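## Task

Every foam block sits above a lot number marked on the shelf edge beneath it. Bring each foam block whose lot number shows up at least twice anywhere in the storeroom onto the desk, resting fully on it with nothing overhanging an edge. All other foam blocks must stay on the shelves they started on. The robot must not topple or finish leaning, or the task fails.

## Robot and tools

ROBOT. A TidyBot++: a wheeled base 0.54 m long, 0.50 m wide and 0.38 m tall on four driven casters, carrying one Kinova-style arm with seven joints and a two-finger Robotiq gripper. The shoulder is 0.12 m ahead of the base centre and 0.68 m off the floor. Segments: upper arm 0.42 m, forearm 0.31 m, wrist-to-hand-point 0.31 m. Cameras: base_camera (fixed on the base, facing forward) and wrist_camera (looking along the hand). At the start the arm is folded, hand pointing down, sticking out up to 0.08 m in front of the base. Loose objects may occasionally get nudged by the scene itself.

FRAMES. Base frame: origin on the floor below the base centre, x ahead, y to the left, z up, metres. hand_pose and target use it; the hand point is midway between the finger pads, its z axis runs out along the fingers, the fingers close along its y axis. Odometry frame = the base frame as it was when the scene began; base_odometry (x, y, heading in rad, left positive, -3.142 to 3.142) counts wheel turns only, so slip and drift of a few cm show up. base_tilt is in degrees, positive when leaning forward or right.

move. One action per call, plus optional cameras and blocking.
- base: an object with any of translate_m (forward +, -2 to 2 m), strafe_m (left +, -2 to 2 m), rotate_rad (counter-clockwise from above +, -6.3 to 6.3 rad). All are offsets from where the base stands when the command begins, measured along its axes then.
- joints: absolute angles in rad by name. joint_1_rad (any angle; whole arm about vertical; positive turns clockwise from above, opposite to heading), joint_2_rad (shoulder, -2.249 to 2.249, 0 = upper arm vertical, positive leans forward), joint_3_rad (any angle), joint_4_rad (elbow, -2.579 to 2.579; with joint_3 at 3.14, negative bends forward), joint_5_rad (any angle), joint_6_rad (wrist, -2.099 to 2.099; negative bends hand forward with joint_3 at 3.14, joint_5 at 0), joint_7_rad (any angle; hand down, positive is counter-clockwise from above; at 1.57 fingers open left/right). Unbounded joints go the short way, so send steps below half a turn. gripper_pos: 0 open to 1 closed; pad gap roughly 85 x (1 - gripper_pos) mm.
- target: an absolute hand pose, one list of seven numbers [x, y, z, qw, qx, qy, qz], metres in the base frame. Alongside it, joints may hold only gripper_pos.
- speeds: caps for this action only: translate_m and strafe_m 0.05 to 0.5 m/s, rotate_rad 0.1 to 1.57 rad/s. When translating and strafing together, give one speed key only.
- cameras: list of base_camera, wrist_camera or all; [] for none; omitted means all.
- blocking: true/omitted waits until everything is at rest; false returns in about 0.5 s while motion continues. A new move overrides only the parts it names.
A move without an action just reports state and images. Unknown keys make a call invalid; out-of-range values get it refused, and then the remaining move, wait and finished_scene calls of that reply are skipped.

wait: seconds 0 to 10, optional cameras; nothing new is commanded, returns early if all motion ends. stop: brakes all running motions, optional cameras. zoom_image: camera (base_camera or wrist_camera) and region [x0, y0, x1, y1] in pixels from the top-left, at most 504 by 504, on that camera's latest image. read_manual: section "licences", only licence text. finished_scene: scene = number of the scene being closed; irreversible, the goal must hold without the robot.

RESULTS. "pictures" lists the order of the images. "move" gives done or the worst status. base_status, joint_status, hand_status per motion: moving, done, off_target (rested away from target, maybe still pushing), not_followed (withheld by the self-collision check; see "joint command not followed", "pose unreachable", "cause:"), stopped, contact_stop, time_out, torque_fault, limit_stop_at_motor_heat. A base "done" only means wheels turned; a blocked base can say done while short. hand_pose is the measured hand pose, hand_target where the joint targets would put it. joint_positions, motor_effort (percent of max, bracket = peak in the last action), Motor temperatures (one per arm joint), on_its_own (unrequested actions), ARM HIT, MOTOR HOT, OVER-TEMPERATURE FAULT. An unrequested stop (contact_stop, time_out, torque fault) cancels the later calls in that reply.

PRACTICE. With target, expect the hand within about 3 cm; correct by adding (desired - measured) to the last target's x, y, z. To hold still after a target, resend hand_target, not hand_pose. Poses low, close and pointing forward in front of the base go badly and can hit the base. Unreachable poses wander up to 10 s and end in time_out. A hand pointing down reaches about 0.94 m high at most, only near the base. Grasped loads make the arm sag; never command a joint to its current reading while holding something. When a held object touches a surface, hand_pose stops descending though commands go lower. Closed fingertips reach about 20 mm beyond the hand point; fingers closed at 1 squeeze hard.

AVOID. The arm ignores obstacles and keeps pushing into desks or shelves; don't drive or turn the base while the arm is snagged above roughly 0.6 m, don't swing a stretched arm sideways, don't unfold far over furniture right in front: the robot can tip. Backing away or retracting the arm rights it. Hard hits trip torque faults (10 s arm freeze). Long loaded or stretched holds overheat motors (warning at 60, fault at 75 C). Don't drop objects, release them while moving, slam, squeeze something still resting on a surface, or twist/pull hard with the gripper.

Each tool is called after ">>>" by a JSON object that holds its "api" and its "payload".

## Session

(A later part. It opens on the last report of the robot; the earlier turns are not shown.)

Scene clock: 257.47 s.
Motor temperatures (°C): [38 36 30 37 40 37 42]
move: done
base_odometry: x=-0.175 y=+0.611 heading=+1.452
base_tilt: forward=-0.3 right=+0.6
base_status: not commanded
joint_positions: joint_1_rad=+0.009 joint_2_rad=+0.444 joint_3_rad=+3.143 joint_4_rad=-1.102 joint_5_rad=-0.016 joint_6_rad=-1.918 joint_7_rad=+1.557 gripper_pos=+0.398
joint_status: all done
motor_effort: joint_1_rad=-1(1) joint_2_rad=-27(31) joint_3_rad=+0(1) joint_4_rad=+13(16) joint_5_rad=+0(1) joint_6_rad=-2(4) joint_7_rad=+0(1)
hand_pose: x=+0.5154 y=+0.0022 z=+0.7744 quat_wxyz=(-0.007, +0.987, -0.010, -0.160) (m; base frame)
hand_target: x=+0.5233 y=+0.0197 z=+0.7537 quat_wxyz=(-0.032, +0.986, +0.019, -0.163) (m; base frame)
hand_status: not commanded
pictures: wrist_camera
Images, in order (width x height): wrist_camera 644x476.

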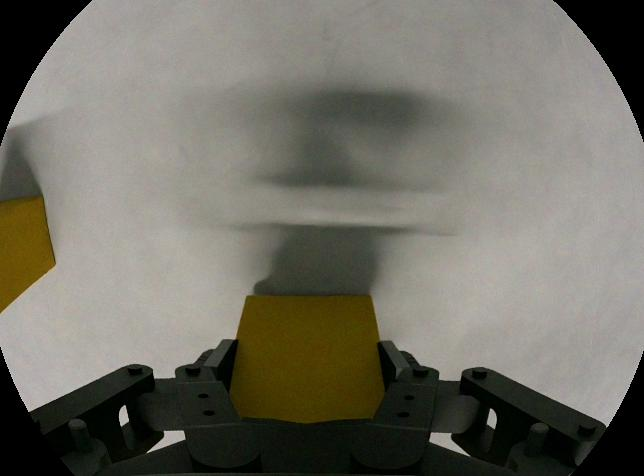

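>>> {"api": "move", "payload": {"joints": {"joint_2_rad":0.47,"joint_4_rad":-1.16,"joint_6_rad":-1.85}, "cameras": []}}

>>> {"api": "move", "payload": {"joints": {"gripper_pos":0.0}, "cameras": ["wrist_camera"]}}

>>> {"api": "move", "payload": {"joints": {"joint_2_rad":0.45,"joint_4_rad":-1.03,"joint_6_rad":-1.95}, "cameras": ["wrist_camera"]}}

Scene clock: 258.30 s.
Motor temperatures (°C): [38 36 30 37 40 37 42]
move: off_target
base_odometry: x=-0.175 y=+0.611 heading=+1.452
base_tilt: forward=-0.3 right=+0.6
base_status: not commanded
joint_positions: joint_1_rad=+0.009 joint_2_rad=+0.437 joint_3_rad=+3.143 joint_4_rad=-1.112 joint_5_rad=-0.016 joint_6_rad=-1.907 joint_7_rad=+1.557 gripper_pos=+0.398
joint_status: joint_4_rad off_target (ended at -1.112, target -1.160); the others done
motor_effort: joint_1_rad=-1(1) joint_2_rad=-24(27) joint_3_rad=+0(1) joint_4_rad=+10(13) joint_5_rad=+0(1) joint_6_rad=-1(3) joint_7_rad=-1(1)
hand_pose: x=+0.5151 y=+0.0022 z=+0.7742 quat_wxyz=(-0.007, +0.988, -0.010, -0.156) (m; base frame)
hand_target: x=+0.5200 y=+0.0198 z=+0.7453 quat_wxyz=(-0.032, +0.985, +0.018, -0.168) (m; base frame)
hand_status: not commanded
pictures: none
No camera images: "cameras" was empty.

Scene clock: 259.10 s.
Motor temperatures (°C): [38 36 30 37 40 37 42]
move: done
base_odometry: x=-0.175 y=+0.611 heading=+1.452
base_tilt: forward=-0.3 right=+0.6
base_status: not commanded
joint_positions: joint_1_rad=+0.009 joint_2_rad=+0.447 joint_3_rad=+3.143 joint_4_rad=-1.132 joint_5_rad=-0.016 joint_6_rad=-1.899 joint_7_rad=+1.557 gripper_pos=+0.000
joint_status: all done
motor_effort: joint_1_rad=-1(1) joint_2_rad=-29(30) joint_3_rad=+0(1) joint_4_rad=+14(15) joint_5_rad=+0(1) joint_6_rad=-2(3) joint_7_rad=+0(1)
hand_pose: x=+0.5125 y=+0.0022 z=+0.7646 quat_wxyz=(-0.007, +0.986, -0.010, -0.168) (m; base frame)
hand_target: x=+0.5200 y=+0.0198 z=+0.7453 quat_wxyz=(-0.032, +0.985, +0.018, -0.168) (m; base frame)
hand_status: not commanded
pictures: wrist_camera
Images, in order (width x height): wrist_camera 644x476.

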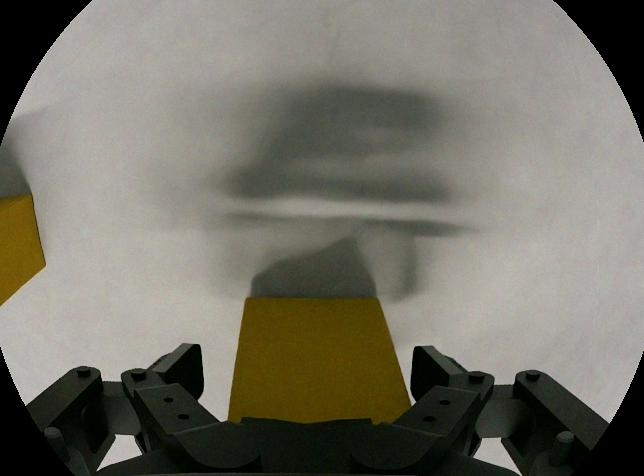

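Scene clock: 260.10 s.
Motor temperatures (°C): [38 36 30 37 40 37 42]
move: done
base_odometry: x=-0.175 y=+0.611 heading=+1.452
base_tilt: forward=-0.3 right=+0.6
base_status: not commanded
joint_positions: joint_1_rad=+0.009 joint_2_rad=+0.445 joint_3_rad=+3.143 joint_4_rad=-1.043 joint_5_rad=-0.016 joint_6_rad=-1.911 joint_7_rad=+1.557 gripper_pos=+0.000
joint_status: all done
motor_effort: joint_1_rad=+0(1) joint_2_rad=-30(32) joint_3_rad=+0(1) joint_4_rad=+16(16) joint_5_rad=+0(1) joint_6_rad=-2(3) joint_7_rad=+0(1)
hand_pose: x=+0.5341 y=+0.0020 z=+0.7867 quat_wxyz=(-0.007, +0.992, -0.010, -0.128) (m; base frame)
hand_target: x=+0.5265 y=+0.0192 z=+0.7913 quat_wxyz=(-0.031, +0.989, +0.022, -0.143) (m; base frame)
hand_status: not commanded
pictures: wrist_camera
Images, in order (width x height): wrist_camera 644x476.

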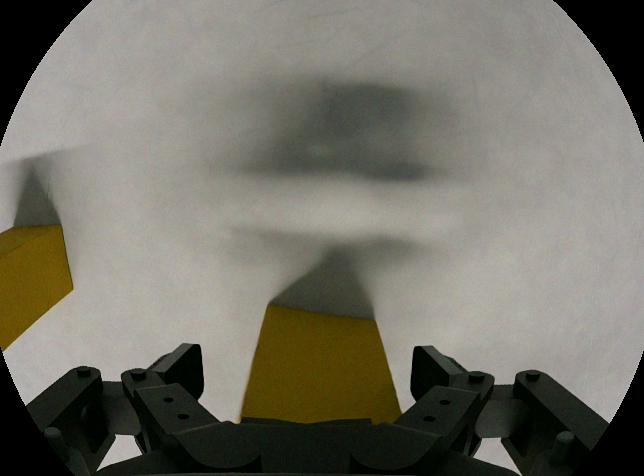

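>>> {"api": "move", "payload": {"joints": {"joint_2_rad":0.44,"joint_4_rad":-0.88,"joint_6_rad":-2.05}, "cameras": ["wrist_camera"]}}

>>> {"api": "move", "payload": {"joints": {"joint_2_rad":0.2,"joint_4_rad":-0.8,"joint_6_rad":-1.9}, "cameras": ["wrist_camera"]}}

Scene clock: 261.43 s.
Motor temperatures (°C): [38 36 30 37 40 37 42]
move: done
base_odometry: x=-0.175 y=+0.611 heading=+1.452
base_tilt: forward=-0.3 right=+0.6
base_status: not commanded
joint_positions: joint_1_rad=+0.009 joint_2_rad=+0.437 joint_3_rad=+3.143 joint_4_rad=-0.895 joint_5_rad=-0.016 joint_6_rad=-1.996 joint_7_rad=+1.557 gripper_pos=+0.000
joint_status: all done
motor_effort: joint_1_rad=-1(1) joint_2_rad=-30(32) joint_3_rad=+0(0) joint_4_rad=+15(18) joint_5_rad=+0(1) joint_6_rad=-2(2) joint_7_rad=+0(1)
hand_pose: x=+0.5448 y=+0.0018 z=+0.8317 quat_wxyz=(-0.007, +0.996, -0.009, -0.093) (m; base frame)
hand_target: x=+0.5321 y=+0.0184 z=+0.8378 quat_wxyz=(-0.030, +0.993, +0.026, -0.113) (m; base frame)
hand_status: not commanded
pictures: wrist_camera
Images, in order (width x height): wrist_camera 644x476.

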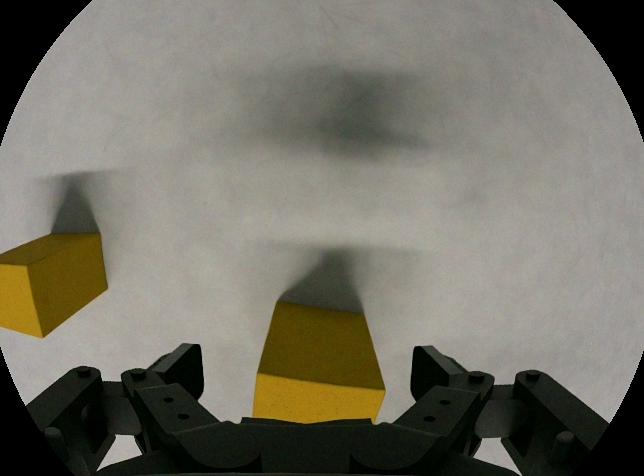

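Scene clock: 262.97 s.
Motor temperatures (°C): [38 36 30 37 40 37 42]
move: done
base_odometry: x=-0.175 y=+0.611 heading=+1.452
base_tilt: forward=-0.3 right=+0.6
base_status: not commanded
joint_positions: joint_1_rad=+0.009 joint_2_rad=+0.186 joint_3_rad=+3.143 joint_4_rad=-0.810 joint_5_rad=-0.016 joint_6_rad=-1.953 joint_7_rad=+1.557 gripper_pos=+0.000
joint_status: all done
motor_effort: joint_1_rad=+0(1) joint_2_rad=-22(33) joint_3_rad=+0(0) joint_4_rad=+15(17) joint_5_rad=+1(1) joint_6_rad=+2(3) joint_7_rad=+0(0)
hand_pose: x=+0.5206 y=+0.0020 z=+0.9608 quat_wxyz=(-0.007, +0.995, -0.008, +0.096) (m; base frame)
hand_target: x=+0.5413 y=+0.0196 z=+0.9623 quat_wxyz=(-0.025, +0.992, +0.028, +0.121) (m; base frame)
hand_status: not commanded
pictures: wrist_camera
Images, in order (width x height): wrist_camera 644x476.

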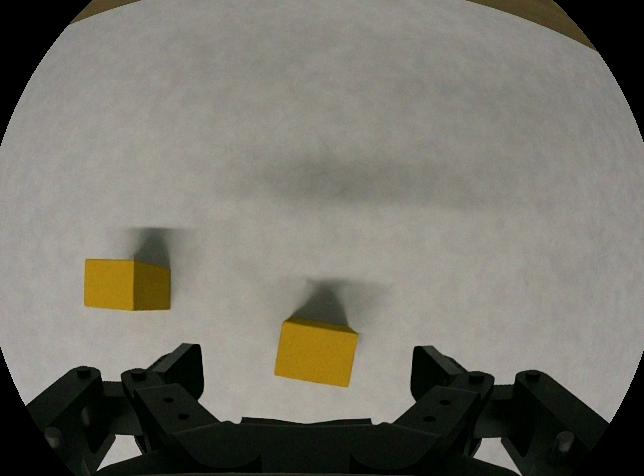

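>>> {"api": "move", "payload": {"base": {"translate_m":-0.62}, "cameras": []}}

>>> {"api": "move", "payload": {"base": {"strafe_m":-1.74}, "joints": {"joint_1_rad":0.0,"joint_2_rad":-0.9,"joint_4_rad":-2.4,"joint_5_rad":-0.06,"joint_6_rad":-0.4,"joint_7_rad":1.6}}}

Scene clock: 266.03 s.
Motor temperatures (°C): [38 36 30 37 40 37 42]
move: done
base_odometry: x=-0.248 y=-0.005 heading=+1.452
base_tilt: forward=-0.4 right=+0.6
base_status: done
joint_positions: joint_1_rad=+0.007 joint_2_rad=+0.187 joint_3_rad=+3.143 joint_4_rad=-0.809 joint_5_rad=-0.016 joint_6_rad=-1.946 joint_7_rad=+1.558 gripper_pos=+0.000
joint_status: not commanded
motor_effort: joint_1_rad=+0(2) joint_2_rad=-22(25) joint_3_rad=+0(2) joint_4_rad=+16(17) joint_5_rad=+1(2) joint_6_rad=+2(3) joint_7_rad=+0(1)
hand_pose: x=+0.5228 y=+0.0029 z=+0.9607 quat_wxyz=(-0.007, +0.995, -0.007, +0.099) (m; base frame)
hand_target: x=+0.5413 y=+0.0196 z=+0.9623 quat_wxyz=(-0.025, +0.992, +0.028, +0.121) (m; base frame)
hand_status: not commanded
pictures: none
No camera images: "cameras" was empty.

Scene clock: 270.87 s.
Motor temperatures (°C): [38 36 30 37 40 37 42]
move: done
base_odometry: x=+1.479 y=-0.212 heading=+1.451
base_tilt: forward=-0.3 right=+0.6
base_status: done
joint_positions: joint_1_rad=+0.005 joint_2_rad=-0.882 joint_3_rad=+3.143 joint_4_rad=-2.369 joint_5_rad=-0.016 joint_6_rad=-0.456 joint_7_rad=+1.558 gripper_pos=+0.000
joint_status: all done
motor_effort: joint_1_rad=-1(2) joint_2_rad=+7(23) joint_3_rad=+1(2) joint_4_rad=+22(23) joint_5_rad=+1(3) joint_6_rad=+8(9) joint_7_rad=+0(1)
hand_pose: x=+0.3975 y=+0.0017 z=+0.8622 quat_wxyz=(-0.009, +0.826, -0.012, +0.564) (m; base frame)
hand_target: x=+0.3975 y=+0.0091 z=+0.8652 quat_wxyz=(-0.017, +0.813, -0.003, +0.582) (m; base frame)
hand_status: not commanded
pictures: base_camera, wrist_camera
Images, in order (width x height): base_camera 644x364, wrist_camera 644x476.

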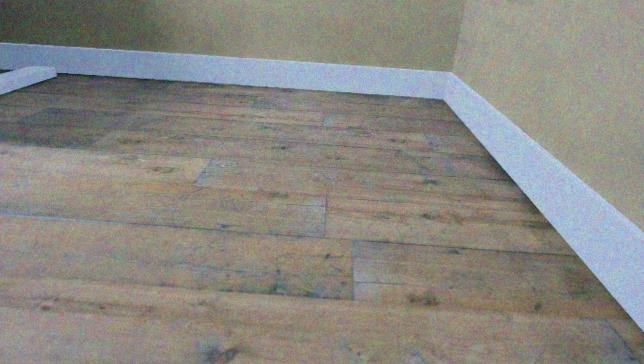

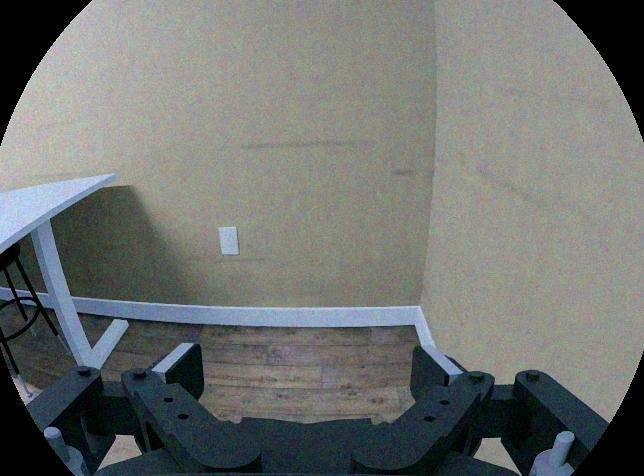

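>>> {"api": "move", "payload": {"base": {"rotate_rad":-0.115}, "cameras": []}}

>>> {"api": "move", "payload": {"base": {"translate_m":-1.72}}}

Scene clock: 272.27 s.
Motor temperatures (°C): [38 36 30 37 40 37 42]
move: done
base_odometry: x=+1.480 y=-0.212 heading=+1.336
base_tilt: forward=-0.4 right=+0.6
base_status: done
joint_positions: joint_1_rad=+0.005 joint_2_rad=-0.882 joint_3_rad=+3.143 joint_4_rad=-2.369 joint_5_rad=-0.016 joint_6_rad=-0.455 joint_7_rad=+1.558 gripper_pos=+0.000
joint_status: not commanded
motor_effort: joint_1_rad=+0(1) joint_2_rad=+6(9) joint_3_rad=+1(2) joint_4_rad=+22(23) joint_5_rad=+1(1) joint_6_rad=+9(9) joint_7_rad=-1(1)
hand_pose: x=+0.3974 y=+0.0017 z=+0.8625 quat_wxyz=(-0.009, +0.825, -0.012, +0.564) (m; base frame)
hand_target: x=+0.3975 y=+0.0091 z=+0.8652 quat_wxyz=(-0.017, +0.813, -0.003, +0.582) (m; base frame)
hand_status: not commanded
pictures: none
No camera images: "cameras" was empty.

Scene clock: 277.00 s.
Motor temperatures (°C): [38 36 30 37 40 37 42]
move: done
base_odometry: x=+1.080 y=-1.885 heading=+1.335
base_tilt: forward=-0.4 right=+0.6
base_status: done
joint_positions: joint_1_rad=+0.005 joint_2_rad=-0.888 joint_3_rad=+3.143 joint_4_rad=-2.370 joint_5_rad=-0.016 joint_6_rad=-0.454 joint_7_rad=+1.558 gripper_pos=+0.000
joint_status: not commanded
motor_effort: joint_1_rad=-1(1) joint_2_rad=+7(9) joint_3_rad=+1(2) joint_4_rad=+22(23) joint_5_rad=+1(1) joint_6_rad=+8(9) joint_7_rad=+0(1)
hand_pose: x=+0.3965 y=+0.0017 z=+0.8646 quat_wxyz=(-0.009, +0.823, -0.012, +0.567) (m; base frame)
hand_target: x=+0.3975 y=+0.0091 z=+0.8652 quat_wxyz=(-0.017, +0.813, -0.003, +0.582) (m; base frame)
hand_status: not commanded
pictures: base_camera, wrist_camera
Images, in order (width x height): base_camera 644x364, wrist_camera 644x476.

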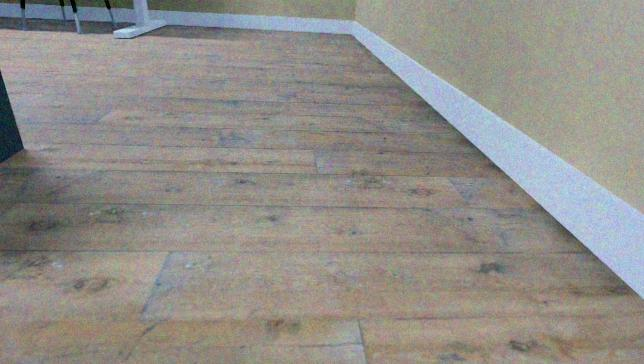

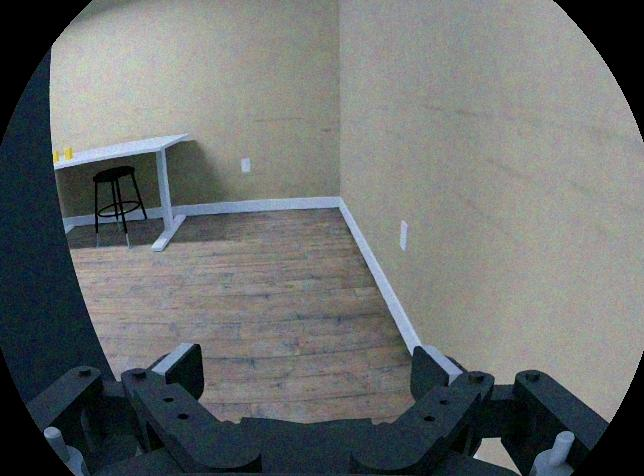

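>>> {"api": "move", "payload": {"base": {"strafe_m":1.45}}}

>>> {"api": "move", "payload": {"base": {"strafe_m":1.45}}}

Scene clock: 281.63 s.
Motor temperatures (°C): [38 36 30 37 40 37 42]
move: done
base_odometry: x=-0.330 y=-1.546 heading=+1.335
base_tilt: forward=-0.4 right=+0.6
base_status: done
joint_positions: joint_1_rad=+0.005 joint_2_rad=-0.888 joint_3_rad=+3.143 joint_4_rad=-2.370 joint_5_rad=-0.016 joint_6_rad=-0.453 joint_7_rad=+1.558 gripper_pos=+0.000
joint_status: not commanded
motor_effort: joint_1_rad=+0(1) joint_2_rad=+6(8) joint_3_rad=+1(2) joint_4_rad=+22(23) joint_5_rad=+1(1) joint_6_rad=+8(9) joint_7_rad=+0(1)
hand_pose: x=+0.3965 y=+0.0017 z=+0.8646 quat_wxyz=(-0.009, +0.823, -0.012, +0.568) (m; base frame)
hand_target: x=+0.3975 y=+0.0091 z=+0.8652 quat_wxyz=(-0.017, +0.813, -0.003, +0.582) (m; base frame)
hand_status: not commanded
pictures: base_camera, wrist_camera
Images, in order (width x height): base_camera 644x364, wrist_camera 644x476.

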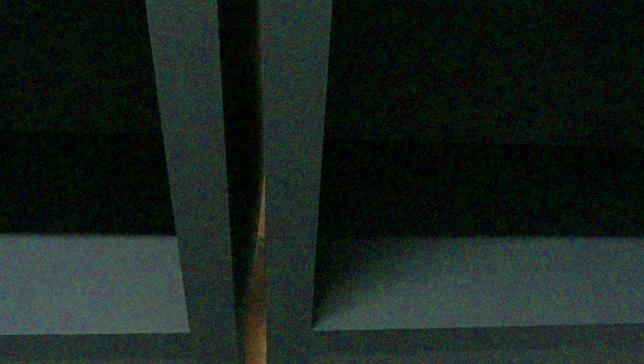

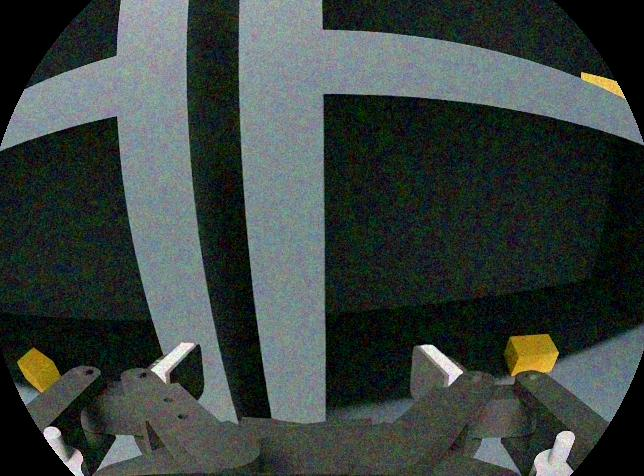

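Scene clock: 285.80 s.
Motor temperatures (°C): [38 36 30 37 40 37 42]
move: done
TORQUE WARNING: joint_1_rad reached its warning level (56.7 N m). A warning alone does not stop the arm.
base_odometry: x=-1.740 y=-1.207 heading=+1.334
base_tilt: forward=-0.4 right=+0.6
base_status: done
joint_positions: joint_1_rad=-0.006 joint_2_rad=-0.911 joint_3_rad=+3.141 joint_4_rad=-2.376 joint_5_rad=-0.086 joint_6_rad=-0.413 joint_7_rad=+1.573 gripper_pos=+0.000
joint_status: not commanded
motor_effort: joint_1_rad=-1(51) joint_2_rad=+12(39) joint_3_rad=+0(53) joint_4_rad=+22(27) joint_5_rad=+0(49) joint_6_rad=+8(25) joint_7_rad=+0(3)
hand_pose: x=+0.3958 y=+0.0139 z=+0.8795 quat_wxyz=(-0.038, +0.806, -0.018, +0.590) (m; base frame)
hand_target: x=+0.3975 y=+0.0091 z=+0.8652 quat_wxyz=(-0.017, +0.813, -0.003, +0.582) (m; base frame)
hand_status: not commanded
pictures: base_camera, wrist_camera
Images, in order (width x height): base_camera 644x364, wrist_camera 644x476.

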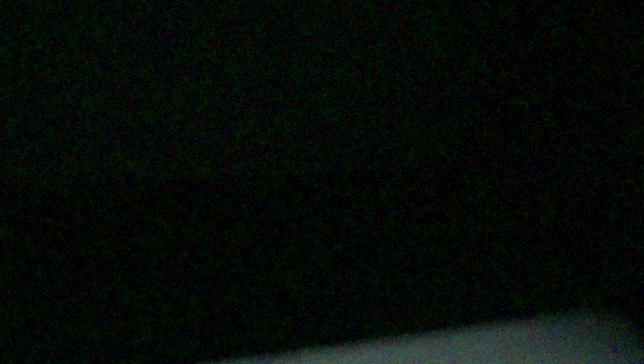

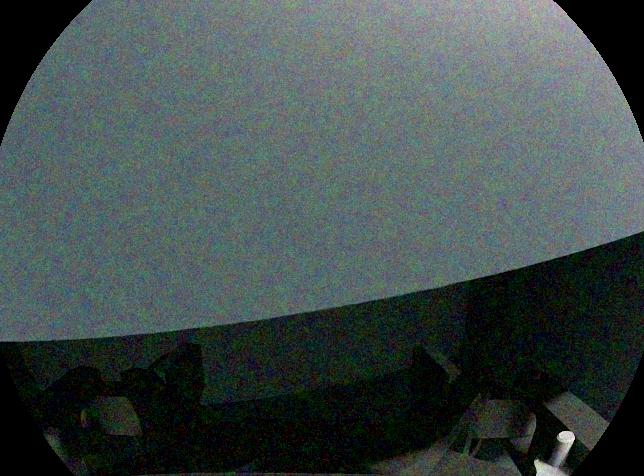

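>>> {"api": "move", "payload": {"base": {"translate_m":-0.3}}}

Scene clock: 287.80 s.
Motor temperatures (°C): [38 36 30 37 40 37 42]
move: done
base_odometry: x=-1.811 y=-1.499 heading=+1.334
base_tilt: forward=-0.4 right=+0.6
base_status: done
joint_positions: joint_1_rad=-0.006 joint_2_rad=-0.898 joint_3_rad=+3.141 joint_4_rad=-2.376 joint_5_rad=-0.086 joint_6_rad=-0.413 joint_7_rad=+1.573 gripper_pos=+0.000
joint_status: not commanded
motor_effort: joint_1_rad=+0(1) joint_2_rad=+7(12) joint_3_rad=+1(1) joint_4_rad=+22(23) joint_5_rad=+0(1) joint_6_rad=+8(9) joint_7_rad=+0(1)
hand_pose: x=+0.3983 y=+0.0139 z=+0.8759 quat_wxyz=(-0.038, +0.810, -0.018, +0.585) (m; base frame)
hand_target: x=+0.3975 y=+0.0091 z=+0.8652 quat_wxyz=(-0.017, +0.813, -0.003, +0.582) (m; base frame)
hand_status: not commanded
pictures: base_camera, wrist_camera
Images, in order (width x height): base_camera 644x364, wrist_camera 644x476.

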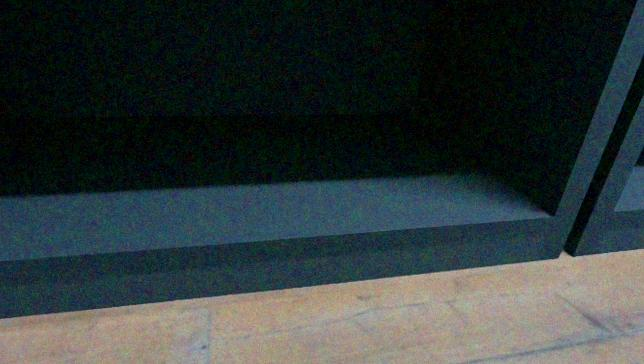

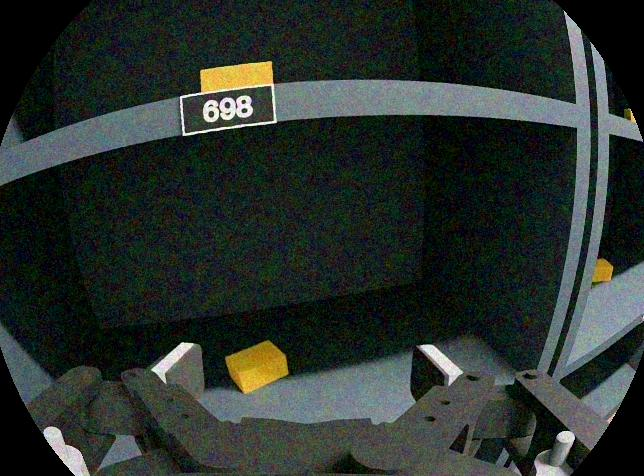

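>>> {"api": "move", "payload": {"base": {"rotate_rad":0.134,"translate_m":-0.08}, "cameras": []}}

>>> {"api": "move", "payload": {"joints": {"joint_1_rad":0.0,"joint_2_rad":-0.75,"joint_4_rad":-1.3,"joint_5_rad":-0.06,"joint_6_rad":-1.4,"joint_7_rad":1.6}}}

Scene clock: 289.20 s.
Motor temperatures (°C): [38 36 30 37 40 37 42]
move: done
base_odometry: x=-1.830 y=-1.576 heading=+1.469
base_tilt: forward=-0.4 right=+0.6
base_status: done
joint_positions: joint_1_rad=-0.006 joint_2_rad=-0.899 joint_3_rad=+3.141 joint_4_rad=-2.376 joint_5_rad=-0.086 joint_6_rad=-0.413 joint_7_rad=+1.573 gripper_pos=+0.000
joint_status: not commanded
motor_effort: joint_1_rad=+0(1) joint_2_rad=+7(9) joint_3_rad=+1(2) joint_4_rad=+22(23) joint_5_rad=+0(1) joint_6_rad=+9(9) joint_7_rad=+0(1)
hand_pose: x=+0.3982 y=+0.0139 z=+0.8761 quat_wxyz=(-0.038, +0.810, -0.018, +0.585) (m; base frame)
hand_target: x=+0.3975 y=+0.0091 z=+0.8652 quat_wxyz=(-0.017, +0.813, -0.003, +0.582) (m; base frame)
hand_status: not commanded
pictures: none
No camera images: "cameras" was empty.

Scene clock: 291.90 s.
Motor temperatures (°C): [38 36 30 37 40 37 42]
move: done
base_odometry: x=-1.830 y=-1.576 heading=+1.469
base_tilt: forward=-0.4 right=+0.6
base_status: not commanded
joint_positions: joint_1_rad=-0.006 joint_2_rad=-0.763 joint_3_rad=+3.141 joint_4_rad=-1.316 joint_5_rad=-0.086 joint_6_rad=-1.350 joint_7_rad=+1.573 gripper_pos=+0.000
joint_status: all done
motor_effort: joint_1_rad=+0(2) joint_2_rad=+11(12) joint_3_rad=+1(1) joint_4_rad=+15(24) joint_5_rad=+0(1) joint_6_rad=+8(9) joint_7_rad=+0(1)
hand_pose: x=+0.2863 y=+0.0288 z=+1.1525 quat_wxyz=(-0.041, +0.813, +0.020, +0.580) (m; base frame)
hand_target: x=+0.2852 y=+0.0204 z=+1.1427 quat_wxyz=(-0.019, +0.827, +0.025, +0.561) (m; base frame)
hand_status: not commanded
pictures: base_camera, wrist_camera
Images, in order (width x height): base_camera 644x364, wrist_camera 644x476.

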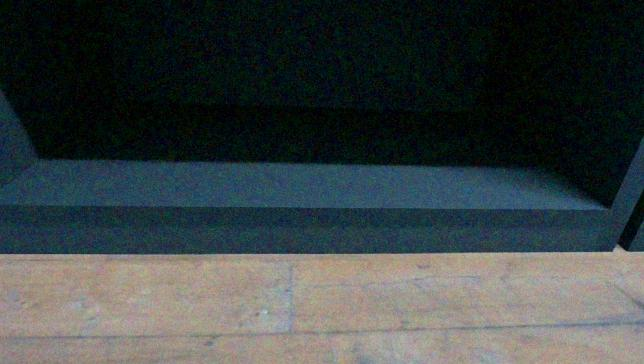

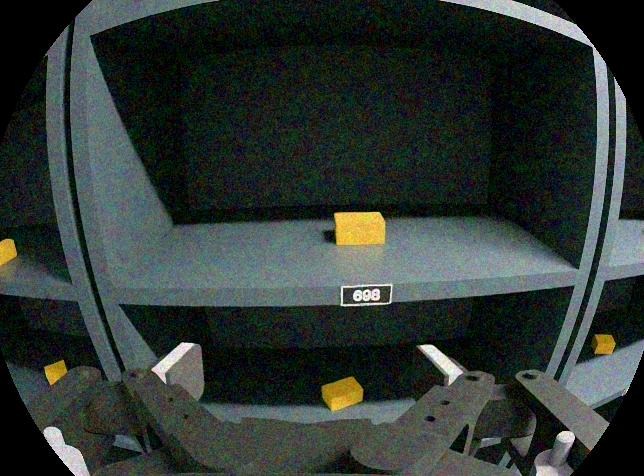

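>>> {"api": "zoom_image", "payload": {"camera": "wrist_camera", "region": [320, 190, 410, 270]}}

Scaled by 5.600.

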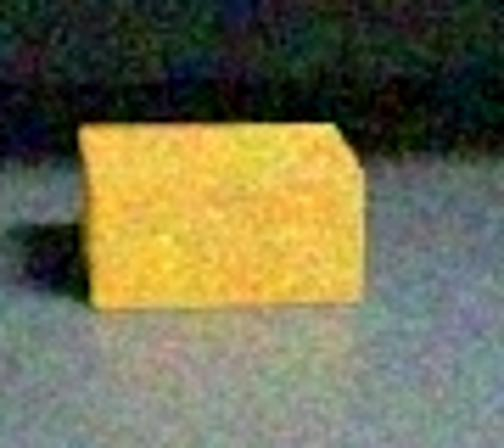

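>>> {"api": "move", "payload": {"joints": {"joint_1_rad":0.0,"joint_2_rad":-0.31,"joint_4_rad":-1.83,"joint_5_rad":0.0,"joint_6_rad":-0.33,"joint_7_rad":1.57,"gripper_pos":1.0}}}

Scene clock: 295.70 s.
Motor temperatures (°C): [38 36 30 37 40 37 42]
move: done
base_odometry: x=-1.830 y=-1.576 heading=+1.469
base_tilt: forward=-0.3 right=+0.6
base_status: not commanded
joint_positions: joint_1_rad=-0.006 joint_2_rad=-0.319 joint_3_rad=+3.141 joint_4_rad=-1.803 joint_5_rad=-0.070 joint_6_rad=-0.388 joint_7_rad=+1.573 gripper_pos=+0.999
joint_status: all done
motor_effort: joint_1_rad=+0(1) joint_2_rad=-10(15) joint_3_rad=+0(2) joint_4_rad=+22(24) joint_5_rad=+1(1) joint_6_rad=+9(10) joint_7_rad=+0(1)
hand_pose: x=+0.5972 y=+0.0127 z=+1.0168 quat_wxyz=(-0.031, +0.805, -0.015, +0.593) (m; base frame)
hand_target: x=+0.6038 y=+0.0022 z=+1.0127 quat_wxyz=(-0.001, +0.799, +0.000, +0.602) (m; base frame)
hand_status: not commanded
pictures: base_camera, wrist_camera
Images, in order (width x height): base_camera 644x364, wrist_camera 644x476.

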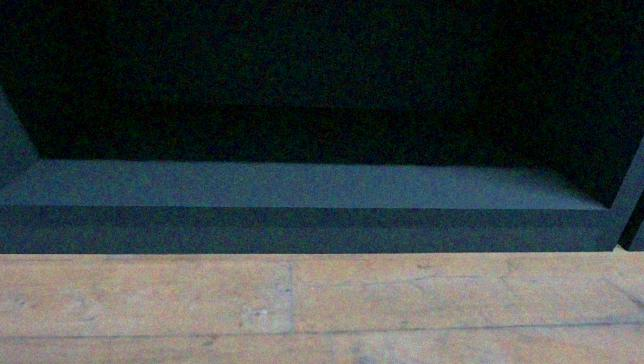

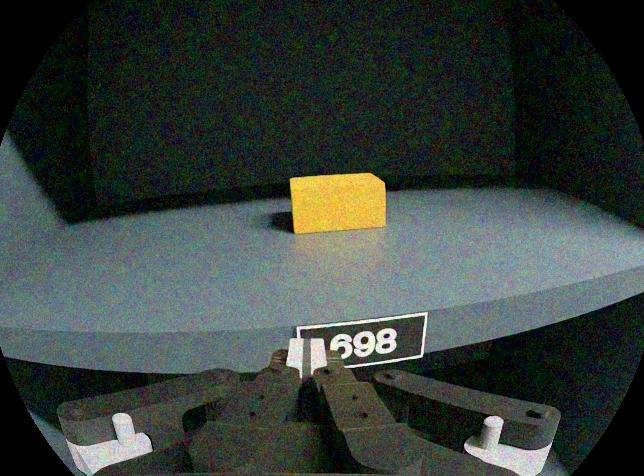

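>>> {"api": "move", "payload": {"base": {"translate_m":0.17,"strafe_m":-0.066}}}

Scene clock: 298.20 s.
Motor temperatures (°C): [38 36 30 37 40 37 42]
move: done
base_odometry: x=-1.746 y=-1.414 heading=+1.469
base_tilt: forward=-0.3 right=+0.6
base_status: done
joint_positions: joint_1_rad=-0.005 joint_2_rad=-0.310 joint_3_rad=+3.141 joint_4_rad=-1.803 joint_5_rad=-0.068 joint_6_rad=-0.380 joint_7_rad=+1.573 gripper_pos=+0.999
joint_status: not commanded
motor_effort: joint_1_rad=+0(1) joint_2_rad=-10(15) joint_3_rad=+1(2) joint_4_rad=+23(24) joint_5_rad=+0(1) joint_6_rad=+8(9) joint_7_rad=+0(1)
hand_pose: x=+0.6012 y=+0.0123 z=+1.0144 quat_wxyz=(-0.030, +0.805, -0.014, +0.592) (m; base frame)
hand_target: x=+0.6038 y=+0.0022 z=+1.0127 quat_wxyz=(-0.001, +0.799, +0.000, +0.602) (m; base frame)
hand_status: not commanded
pictures: base_camera, wrist_camera
Images, in order (width x height): base_camera 644x364, wrist_camera 644x476.

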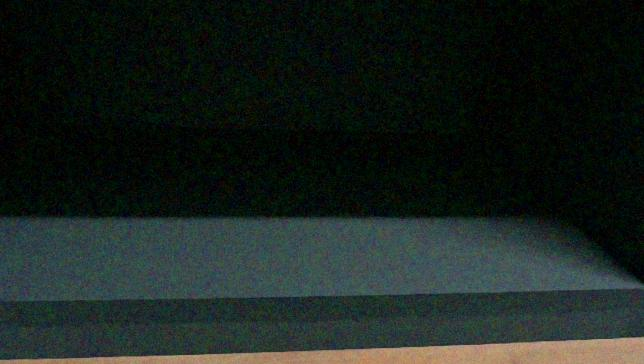

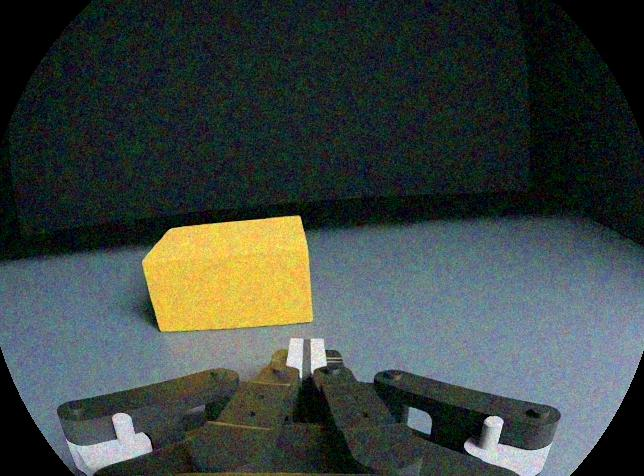

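>>> {"api": "move", "payload": {"base": {"translate_m":0.115,"strafe_m":0.016}, "speeds": {"translate_m":0.08}, "cameras": ["wrist_camera"]}}

Scene clock: 300.33 s.
Motor temperatures (°C): [38 36 30 37 40 37 42]
move: done
base_odometry: x=-1.750 y=-1.298 heading=+1.468
base_tilt: forward=-0.3 right=+0.6
base_status: done
joint_positions: joint_1_rad=-0.005 joint_2_rad=-0.311 joint_3_rad=+3.141 joint_4_rad=-1.803 joint_5_rad=-0.068 joint_6_rad=-0.380 joint_7_rad=+1.573 gripper_pos=+0.999
joint_status: not commanded
motor_effort: joint_1_rad=-1(1) joint_2_rad=-10(14) joint_3_rad=+1(2) joint_4_rad=+22(23) joint_5_rad=+0(1) joint_6_rad=+9(9) joint_7_rad=+0(1)
hand_pose: x=+0.6006 y=+0.0123 z=+1.0152 quat_wxyz=(-0.030, +0.805, -0.014, +0.593) (m; base frame)
hand_target: x=+0.6038 y=+0.0022 z=+1.0127 quat_wxyz=(-0.001, +0.799, +0.000, +0.602) (m; base frame)
hand_status: not commanded
pictures: wrist_camera
Images, in order (width x height): wrist_camera 644x476.

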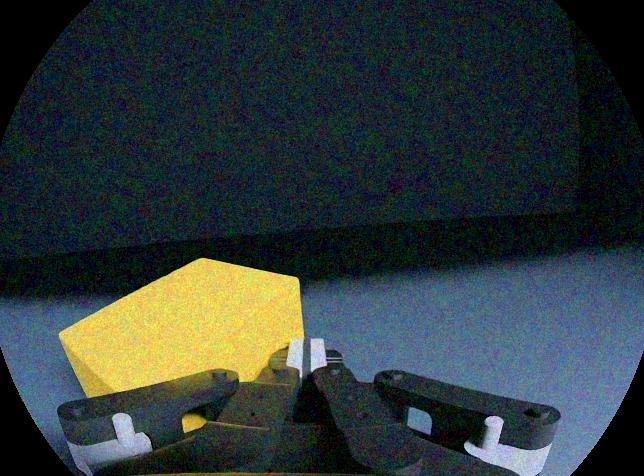

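>>> {"api": "move", "payload": {"base": {"translate_m":0.035,"strafe_m":0.012}, "speeds": {"translate_m":0.08}, "cameras": ["wrist_camera"]}}

>>> {"api": "move", "payload": {"base": {"translate_m":-0.32}, "cameras": ["wrist_camera"]}}

Scene clock: 301.47 s.
Motor temperatures (°C): [38 36 30 37 40 37 42]
move: done
base_odometry: x=-1.758 y=-1.261 heading=+1.468
base_tilt: forward=-0.3 right=+0.6
base_status: done
joint_positions: joint_1_rad=-0.005 joint_2_rad=-0.313 joint_3_rad=+3.141 joint_4_rad=-1.803 joint_5_rad=-0.068 joint_6_rad=-0.380 joint_7_rad=+1.573 gripper_pos=+0.999
joint_status: not commanded
motor_effort: joint_1_rad=-1(1) joint_2_rad=-10(13) joint_3_rad=+1(1) joint_4_rad=+22(23) joint_5_rad=+0(1) joint_6_rad=+8(9) joint_7_rad=+0(0)
hand_pose: x=+0.6002 y=+0.0123 z=+1.0158 quat_wxyz=(-0.030, +0.804, -0.014, +0.593) (m; base frame)
hand_target: x=+0.6038 y=+0.0022 z=+1.0127 quat_wxyz=(-0.001, +0.799, +0.000, +0.602) (m; base frame)
hand_status: not commanded
pictures: wrist_camera
Images, in order (width x height): wrist_camera 644x476.

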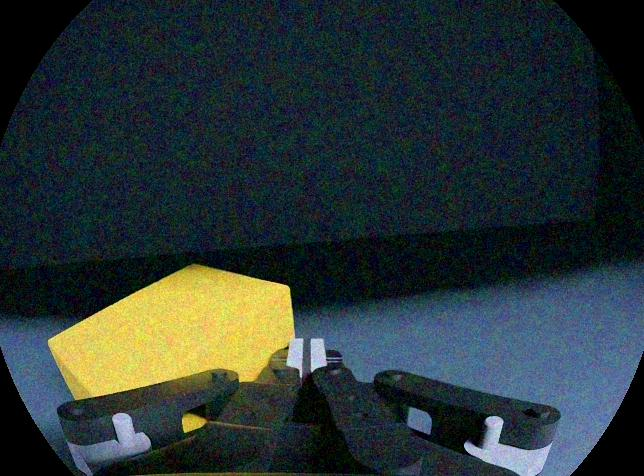

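Scene clock: 303.43 s.
Motor temperatures (°C): [38 36 30 37 40 37 42]
move: done
base_odometry: x=-1.791 y=-1.580 heading=+1.468
base_tilt: forward=-0.3 right=+0.6
base_status: done
joint_positions: joint_1_rad=-0.005 joint_2_rad=-0.319 joint_3_rad=+3.141 joint_4_rad=-1.803 joint_5_rad=-0.067 joint_6_rad=-0.380 joint_7_rad=+1.573 gripper_pos=+0.999
joint_status: not commanded
motor_effort: joint_1_rad=+0(1) joint_2_rad=-10(14) joint_3_rad=+1(2) joint_4_rad=+23(23) joint_5_rad=+0(1) joint_6_rad=+8(9) joint_7_rad=+0(1)
hand_pose: x=+0.5983 y=+0.0121 z=+1.0187 quat_wxyz=(-0.030, +0.802, -0.014, +0.596) (m; base frame)
hand_target: x=+0.6038 y=+0.0022 z=+1.0127 quat_wxyz=(-0.001, +0.799, +0.000, +0.602) (m; base frame)
hand_status: not commanded
pictures: wrist_camera
Images, in order (width x height): wrist_camera 644x476.

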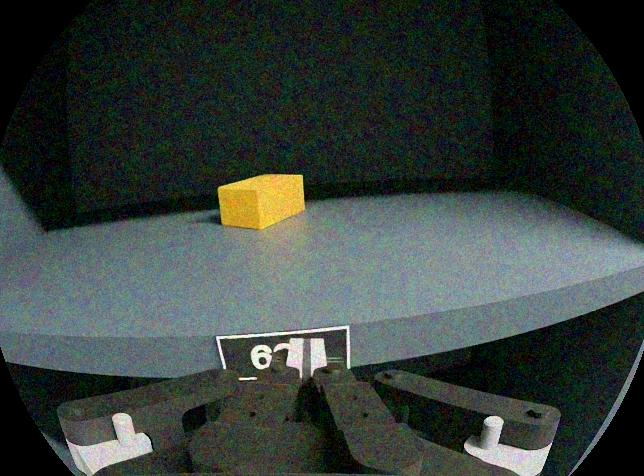

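>>> {"api": "move", "payload": {"joints": {"joint_1_rad":0.42,"joint_2_rad":0.03,"joint_4_rad":-1.57,"joint_5_rad":0.0,"joint_6_rad":-0.26,"joint_7_rad":1.57,"gripper_pos":0.0}, "base": {"strafe_m":0.45,"translate_m":0.03}}}

Scene clock: 306.10 s.
Motor temperatures (°C): [38 36 30 37 40 37 42]
move: done
base_odometry: x=-2.236 y=-1.504 heading=+1.467
base_tilt: forward=-0.3 right=+0.6
base_status: done
joint_positions: joint_1_rad=+0.417 joint_2_rad=-0.005 joint_3_rad=+3.137 joint_4_rad=-1.572 joint_5_rad=-0.052 joint_6_rad=-0.300 joint_7_rad=+1.573 gripper_pos=+0.000
joint_status: all done
motor_effort: joint_1_rad=+0(15) joint_2_rad=-19(21) joint_3_rad=+0(14) joint_4_rad=+20(23) joint_5_rad=+0(4) joint_6_rad=+7(10) joint_7_rad=-1(1)
hand_pose: x=+0.6801 y=-0.2388 z=+1.0130 quat_wxyz=(+0.102, +0.783, -0.179, +0.586) (m; base frame)
hand_target: x=+0.6908 y=-0.2528 z=+1.0044 quat_wxyz=(+0.124, +0.784, -0.167, +0.585) (m; base frame)
hand_status: not commanded
pictures: base_camera, wrist_camera
Images, in order (width x height): base_camera 644x364, wrist_camera 644x476.

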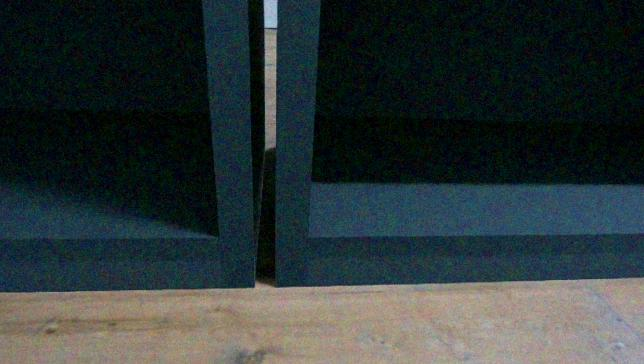

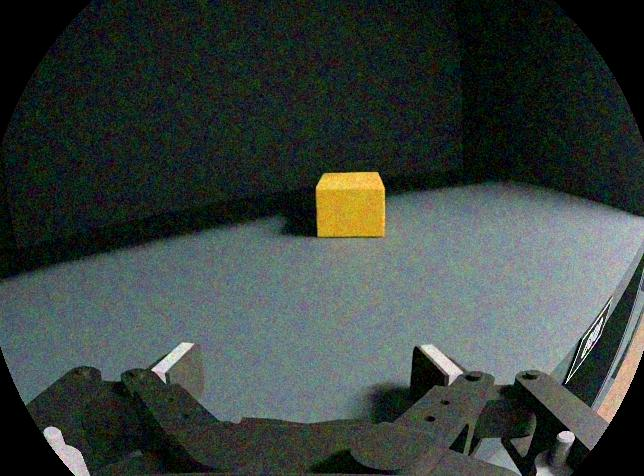

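>>> {"api": "move", "payload": {"base": {"translate_m":0.12,"strafe_m":-0.095}, "cameras": ["wrist_camera"]}}

Scene clock: 307.70 s.
Motor temperatures (°C): [38 36 30 37 40 37 42]
move: done
base_odometry: x=-2.129 y=-1.394 heading=+1.468
base_tilt: forward=-0.3 right=+0.6
base_status: done
joint_positions: joint_1_rad=+0.417 joint_2_rad=+0.006 joint_3_rad=+3.137 joint_4_rad=-1.565 joint_5_rad=-0.052 joint_6_rad=-0.291 joint_7_rad=+1.573 gripper_pos=+0.000
joint_status: not commanded
motor_effort: joint_1_rad=-1(2) joint_2_rad=-21(22) joint_3_rad=+0(1) joint_4_rad=+22(22) joint_5_rad=+0(1) joint_6_rad=+8(9) joint_7_rad=-1(1)
hand_pose: x=+0.6849 y=-0.2411 z=+1.0134 quat_wxyz=(+0.103, +0.782, -0.178, +0.588) (m; base frame)
hand_target: x=+0.6908 y=-0.2528 z=+1.0044 quat_wxyz=(+0.124, +0.784, -0.167, +0.585) (m; base frame)
hand_status: not commanded
pictures: wrist_camera
Images, in order (width x height): wrist_camera 644x476.

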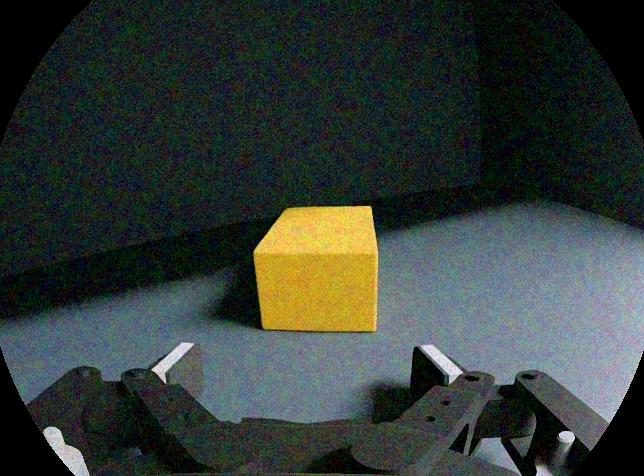

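>>> {"api": "move", "payload": {"base": {"translate_m":0.1,"strafe_m":-0.047}, "speeds": {"translate_m":0.1}, "cameras": ["wrist_camera"]}}

>>> {"api": "move", "payload": {"joints": {"gripper_pos":0.45}, "cameras": ["wrist_camera"]}}

Scene clock: 309.60 s.
Motor temperatures (°C): [38 36 30 37 40 37 42]
move: done
base_odometry: x=-2.072 y=-1.299 heading=+1.468
base_tilt: forward=-0.3 right=+0.6
base_status: done
joint_positions: joint_1_rad=+0.417 joint_2_rad=+0.007 joint_3_rad=+3.137 joint_4_rad=-1.564 joint_5_rad=-0.052 joint_6_rad=-0.291 joint_7_rad=+1.573 gripper_pos=+0.000
joint_status: not commanded
motor_effort: joint_1_rad=+0(2) joint_2_rad=-19(21) joint_3_rad=+0(3) joint_4_rad=+20(23) joint_5_rad=+0(1) joint_6_rad=+7(9) joint_7_rad=-1(1)
hand_pose: x=+0.6851 y=-0.2413 z=+1.0133 quat_wxyz=(+0.103, +0.782, -0.178, +0.588) (m; base frame)
hand_target: x=+0.6908 y=-0.2528 z=+1.0044 quat_wxyz=(+0.124, +0.784, -0.167, +0.585) (m; base frame)
hand_status: not commanded
pictures: wrist_camera
Images, in order (width x height): wrist_camera 644x476.

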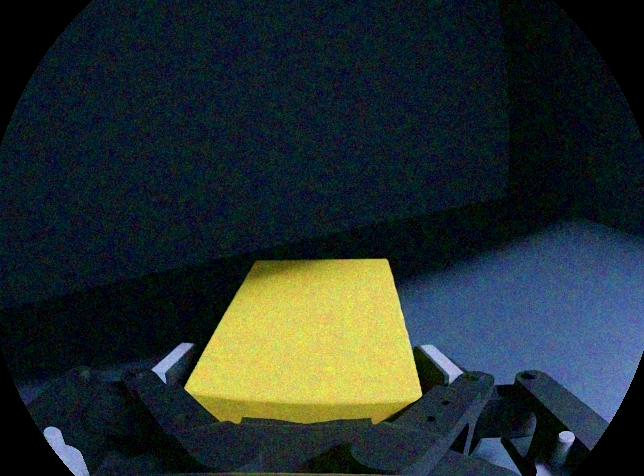

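Scene clock: 310.40 s.
Motor temperatures (°C): [38 36 30 37 40 37 42]
move: off_target
base_odometry: x=-2.072 y=-1.299 heading=+1.468
base_tilt: forward=-0.3 right=+0.6
base_status: not commanded
joint_positions: joint_1_rad=+0.417 joint_2_rad=+0.006 joint_3_rad=+3.137 joint_4_rad=-1.562 joint_5_rad=-0.052 joint_6_rad=-0.289 joint_7_rad=+1.573 gripper_pos=+0.367
joint_status: gripper_pos off_target (ended at +0.367, target +0.450)
motor_effort: joint_1_rad=+0(2) joint_2_rad=-17(19) joint_3_rad=+0(1) joint_4_rad=+19(20) joint_5_rad=+0(1) joint_6_rad=+6(6) joint_7_rad=+0(1)
hand_pose: x=+0.6853 y=-0.2415 z=+1.0154 quat_wxyz=(+0.103, +0.781, -0.178, +0.590) (m; base frame)
hand_target: x=+0.6908 y=-0.2528 z=+1.0044 quat_wxyz=(+0.124, +0.784, -0.167, +0.585) (m; base frame)
hand_status: not commanded
pictures: wrist_camera
Images, in order (width x height): wrist_camera 644x476.

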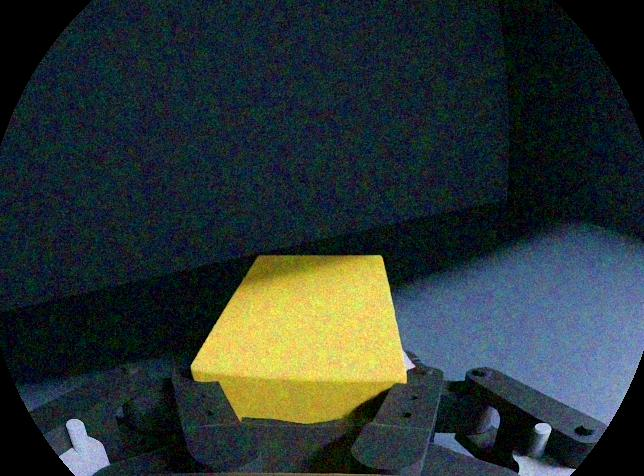

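>>> {"api": "move", "payload": {"joints": {"joint_4_rad":-1.42}, "cameras": []}}

>>> {"api": "move", "payload": {"base": {"translate_m":-0.3}, "cameras": []}}

>>> {"api": "move", "payload": {"joints": {"joint_2_rad":-0.6,"joint_4_rad":-1.777,"joint_6_rad":-0.69}}}

Scene clock: 311.97 s.
Motor temperatures (°C): [38 36 30 37 40 37 42]
move: done
base_odometry: x=-2.072 y=-1.299 heading=+1.468
base_tilt: forward=-0.3 right=+0.6
base_status: not commanded
joint_positions: joint_1_rad=+0.417 joint_2_rad=+0.020 joint_3_rad=+3.137 joint_4_rad=-1.428 joint_5_rad=-0.052 joint_6_rad=-0.289 joint_7_rad=+1.573 gripper_pos=+0.367
joint_status: all done
motor_effort: joint_1_rad=-1(1) joint_2_rad=-22(25) joint_3_rad=+0(0) joint_4_rad=+22(25) joint_5_rad=+1(1) joint_6_rad=+9(10) joint_7_rad=-1(1)
hand_pose: x=+0.6959 y=-0.2462 z=+1.0900 quat_wxyz=(+0.112, +0.744, -0.169, +0.637) (m; base frame)
hand_target: x=+0.6979 y=-0.2560 z=+1.0971 quat_wxyz=(+0.136, +0.738, -0.157, +0.642) (m; base frame)
hand_status: not commanded
pictures: none
No camera images: "cameras" was empty.

Scene clock: 313.90 s.
Motor temperatures (°C): [38 36 30 37 40 37 42]
move: done
base_odometry: x=-2.103 y=-1.598 heading=+1.468
base_tilt: forward=-0.3 right=+0.6
base_status: done
joint_positions: joint_1_rad=+0.417 joint_2_rad=+0.017 joint_3_rad=+3.137 joint_4_rad=-1.428 joint_5_rad=-0.052 joint_6_rad=-0.289 joint_7_rad=+1.573 gripper_pos=+0.367
joint_status: not commanded
motor_effort: joint_1_rad=+0(2) joint_2_rad=-22(26) joint_3_rad=+0(2) joint_4_rad=+23(24) joint_5_rad=+1(1) joint_6_rad=+9(9) joint_7_rad=+0(1)
hand_pose: x=+0.6948 y=-0.2457 z=+1.0919 quat_wxyz=(+0.112, +0.743, -0.169, +0.638) (m; base frame)
hand_target: x=+0.6979 y=-0.2560 z=+1.0971 quat_wxyz=(+0.136, +0.738, -0.157, +0.642) (m; base frame)
hand_status: not commanded
pictures: none
No camera images: "cameras" was empty.

Scene clock: 315.80 s.
Motor temperatures (°C): [38 36 30 37 40 37 42]
move: done
base_odometry: x=-2.103 y=-1.598 heading=+1.468
base_tilt: forward=-0.4 right=+0.6
base_status: not commanded
joint_positions: joint_1_rad=+0.417 joint_2_rad=-0.589 joint_3_rad=+3.137 joint_4_rad=-1.746 joint_5_rad=-0.052 joint_6_rad=-0.640 joint_7_rad=+1.573 gripper_pos=+0.367
joint_status: all done
motor_effort: joint_1_rad=+0(1) joint_2_rad=+0(26) joint_3_rad=+1(1) joint_4_rad=+22(24) joint_5_rad=+1(1) joint_6_rad=+9(11) joint_7_rad=+0(1)
hand_pose: x=+0.4511 y=-0.1326 z=+1.0882 quat_wxyz=(+0.105, +0.765, -0.165, +0.614) (m; base frame)
hand_target: x=+0.4399 y=-0.1409 z=+1.0588 quat_wxyz=(+0.124, +0.786, -0.167, +0.582) (m; base frame)
hand_status: not commanded
pictures: base_camera, wrist_camera
Images, in order (width x height): base_camera 644x364, wrist_camera 644x476.

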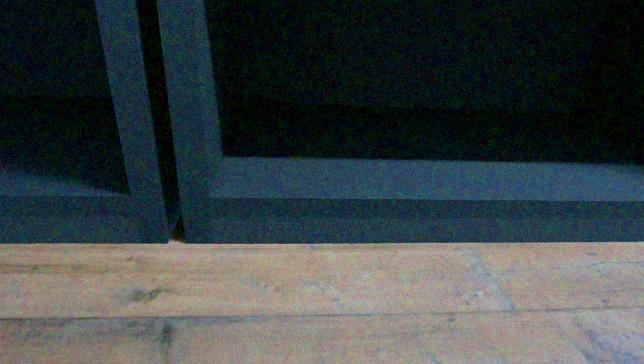

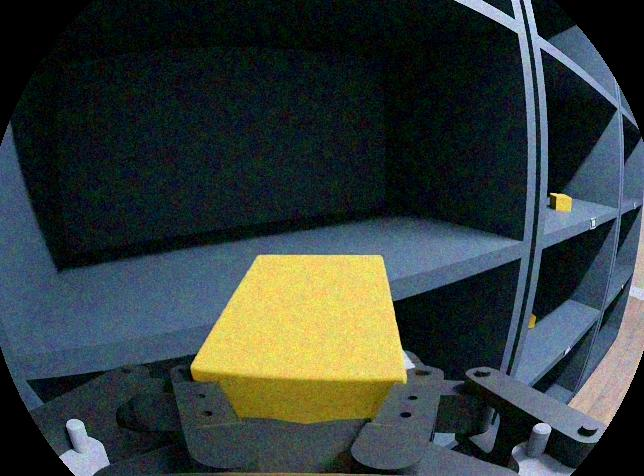

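>>> {"api": "move", "payload": {"base": {"strafe_m":-1.7}}}

Scene clock: 323.97 s.
Motor temperatures (°C): [38 36 30 37 40 37 42]
move: time_out
base_odometry: x=-0.414 y=-1.771 heading=+1.470
base_tilt: forward=-0.3 right=+0.6
base_status: strafe_m time_out (by the wheels' count: -1.698 of -1.700)
joint_positions: joint_1_rad=+0.417 joint_2_rad=-0.593 joint_3_rad=+3.140 joint_4_rad=-1.749 joint_5_rad=-0.052 joint_6_rad=-0.645 joint_7_rad=+1.573 gripper_pos=+0.367
joint_status: not commanded
motor_effort: joint_1_rad=-1(2) joint_2_rad=+0(7) joint_3_rad=+1(4) joint_4_rad=+21(23) joint_5_rad=+1(1) joint_6_rad=+9(9) joint_7_rad=+0(1)
hand_pose: x=+0.4486 y=-0.1333 z=+1.0867 quat_wxyz=(+0.105, +0.765, -0.167, +0.613) (m; base frame)
hand_target: x=+0.4399 y=-0.1409 z=+1.0588 quat_wxyz=(+0.124, +0.786, -0.167, +0.582) (m; base frame)
hand_status: not commanded
pictures: base_camera, wrist_camera
Images, in order (width x height): base_camera 644x364, wrist_camera 644x476.

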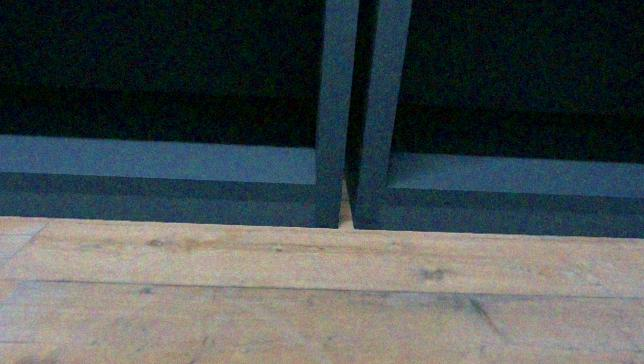

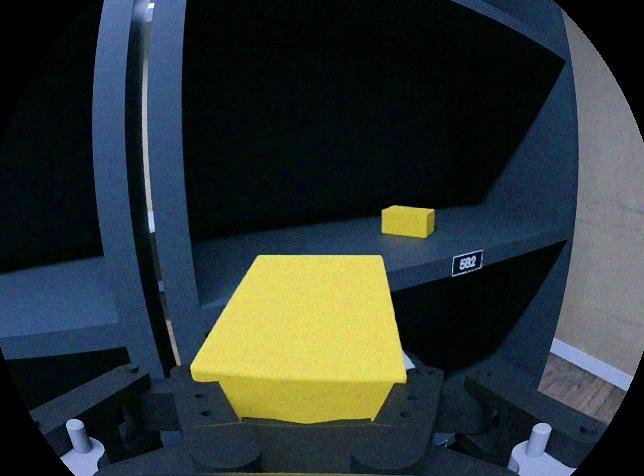

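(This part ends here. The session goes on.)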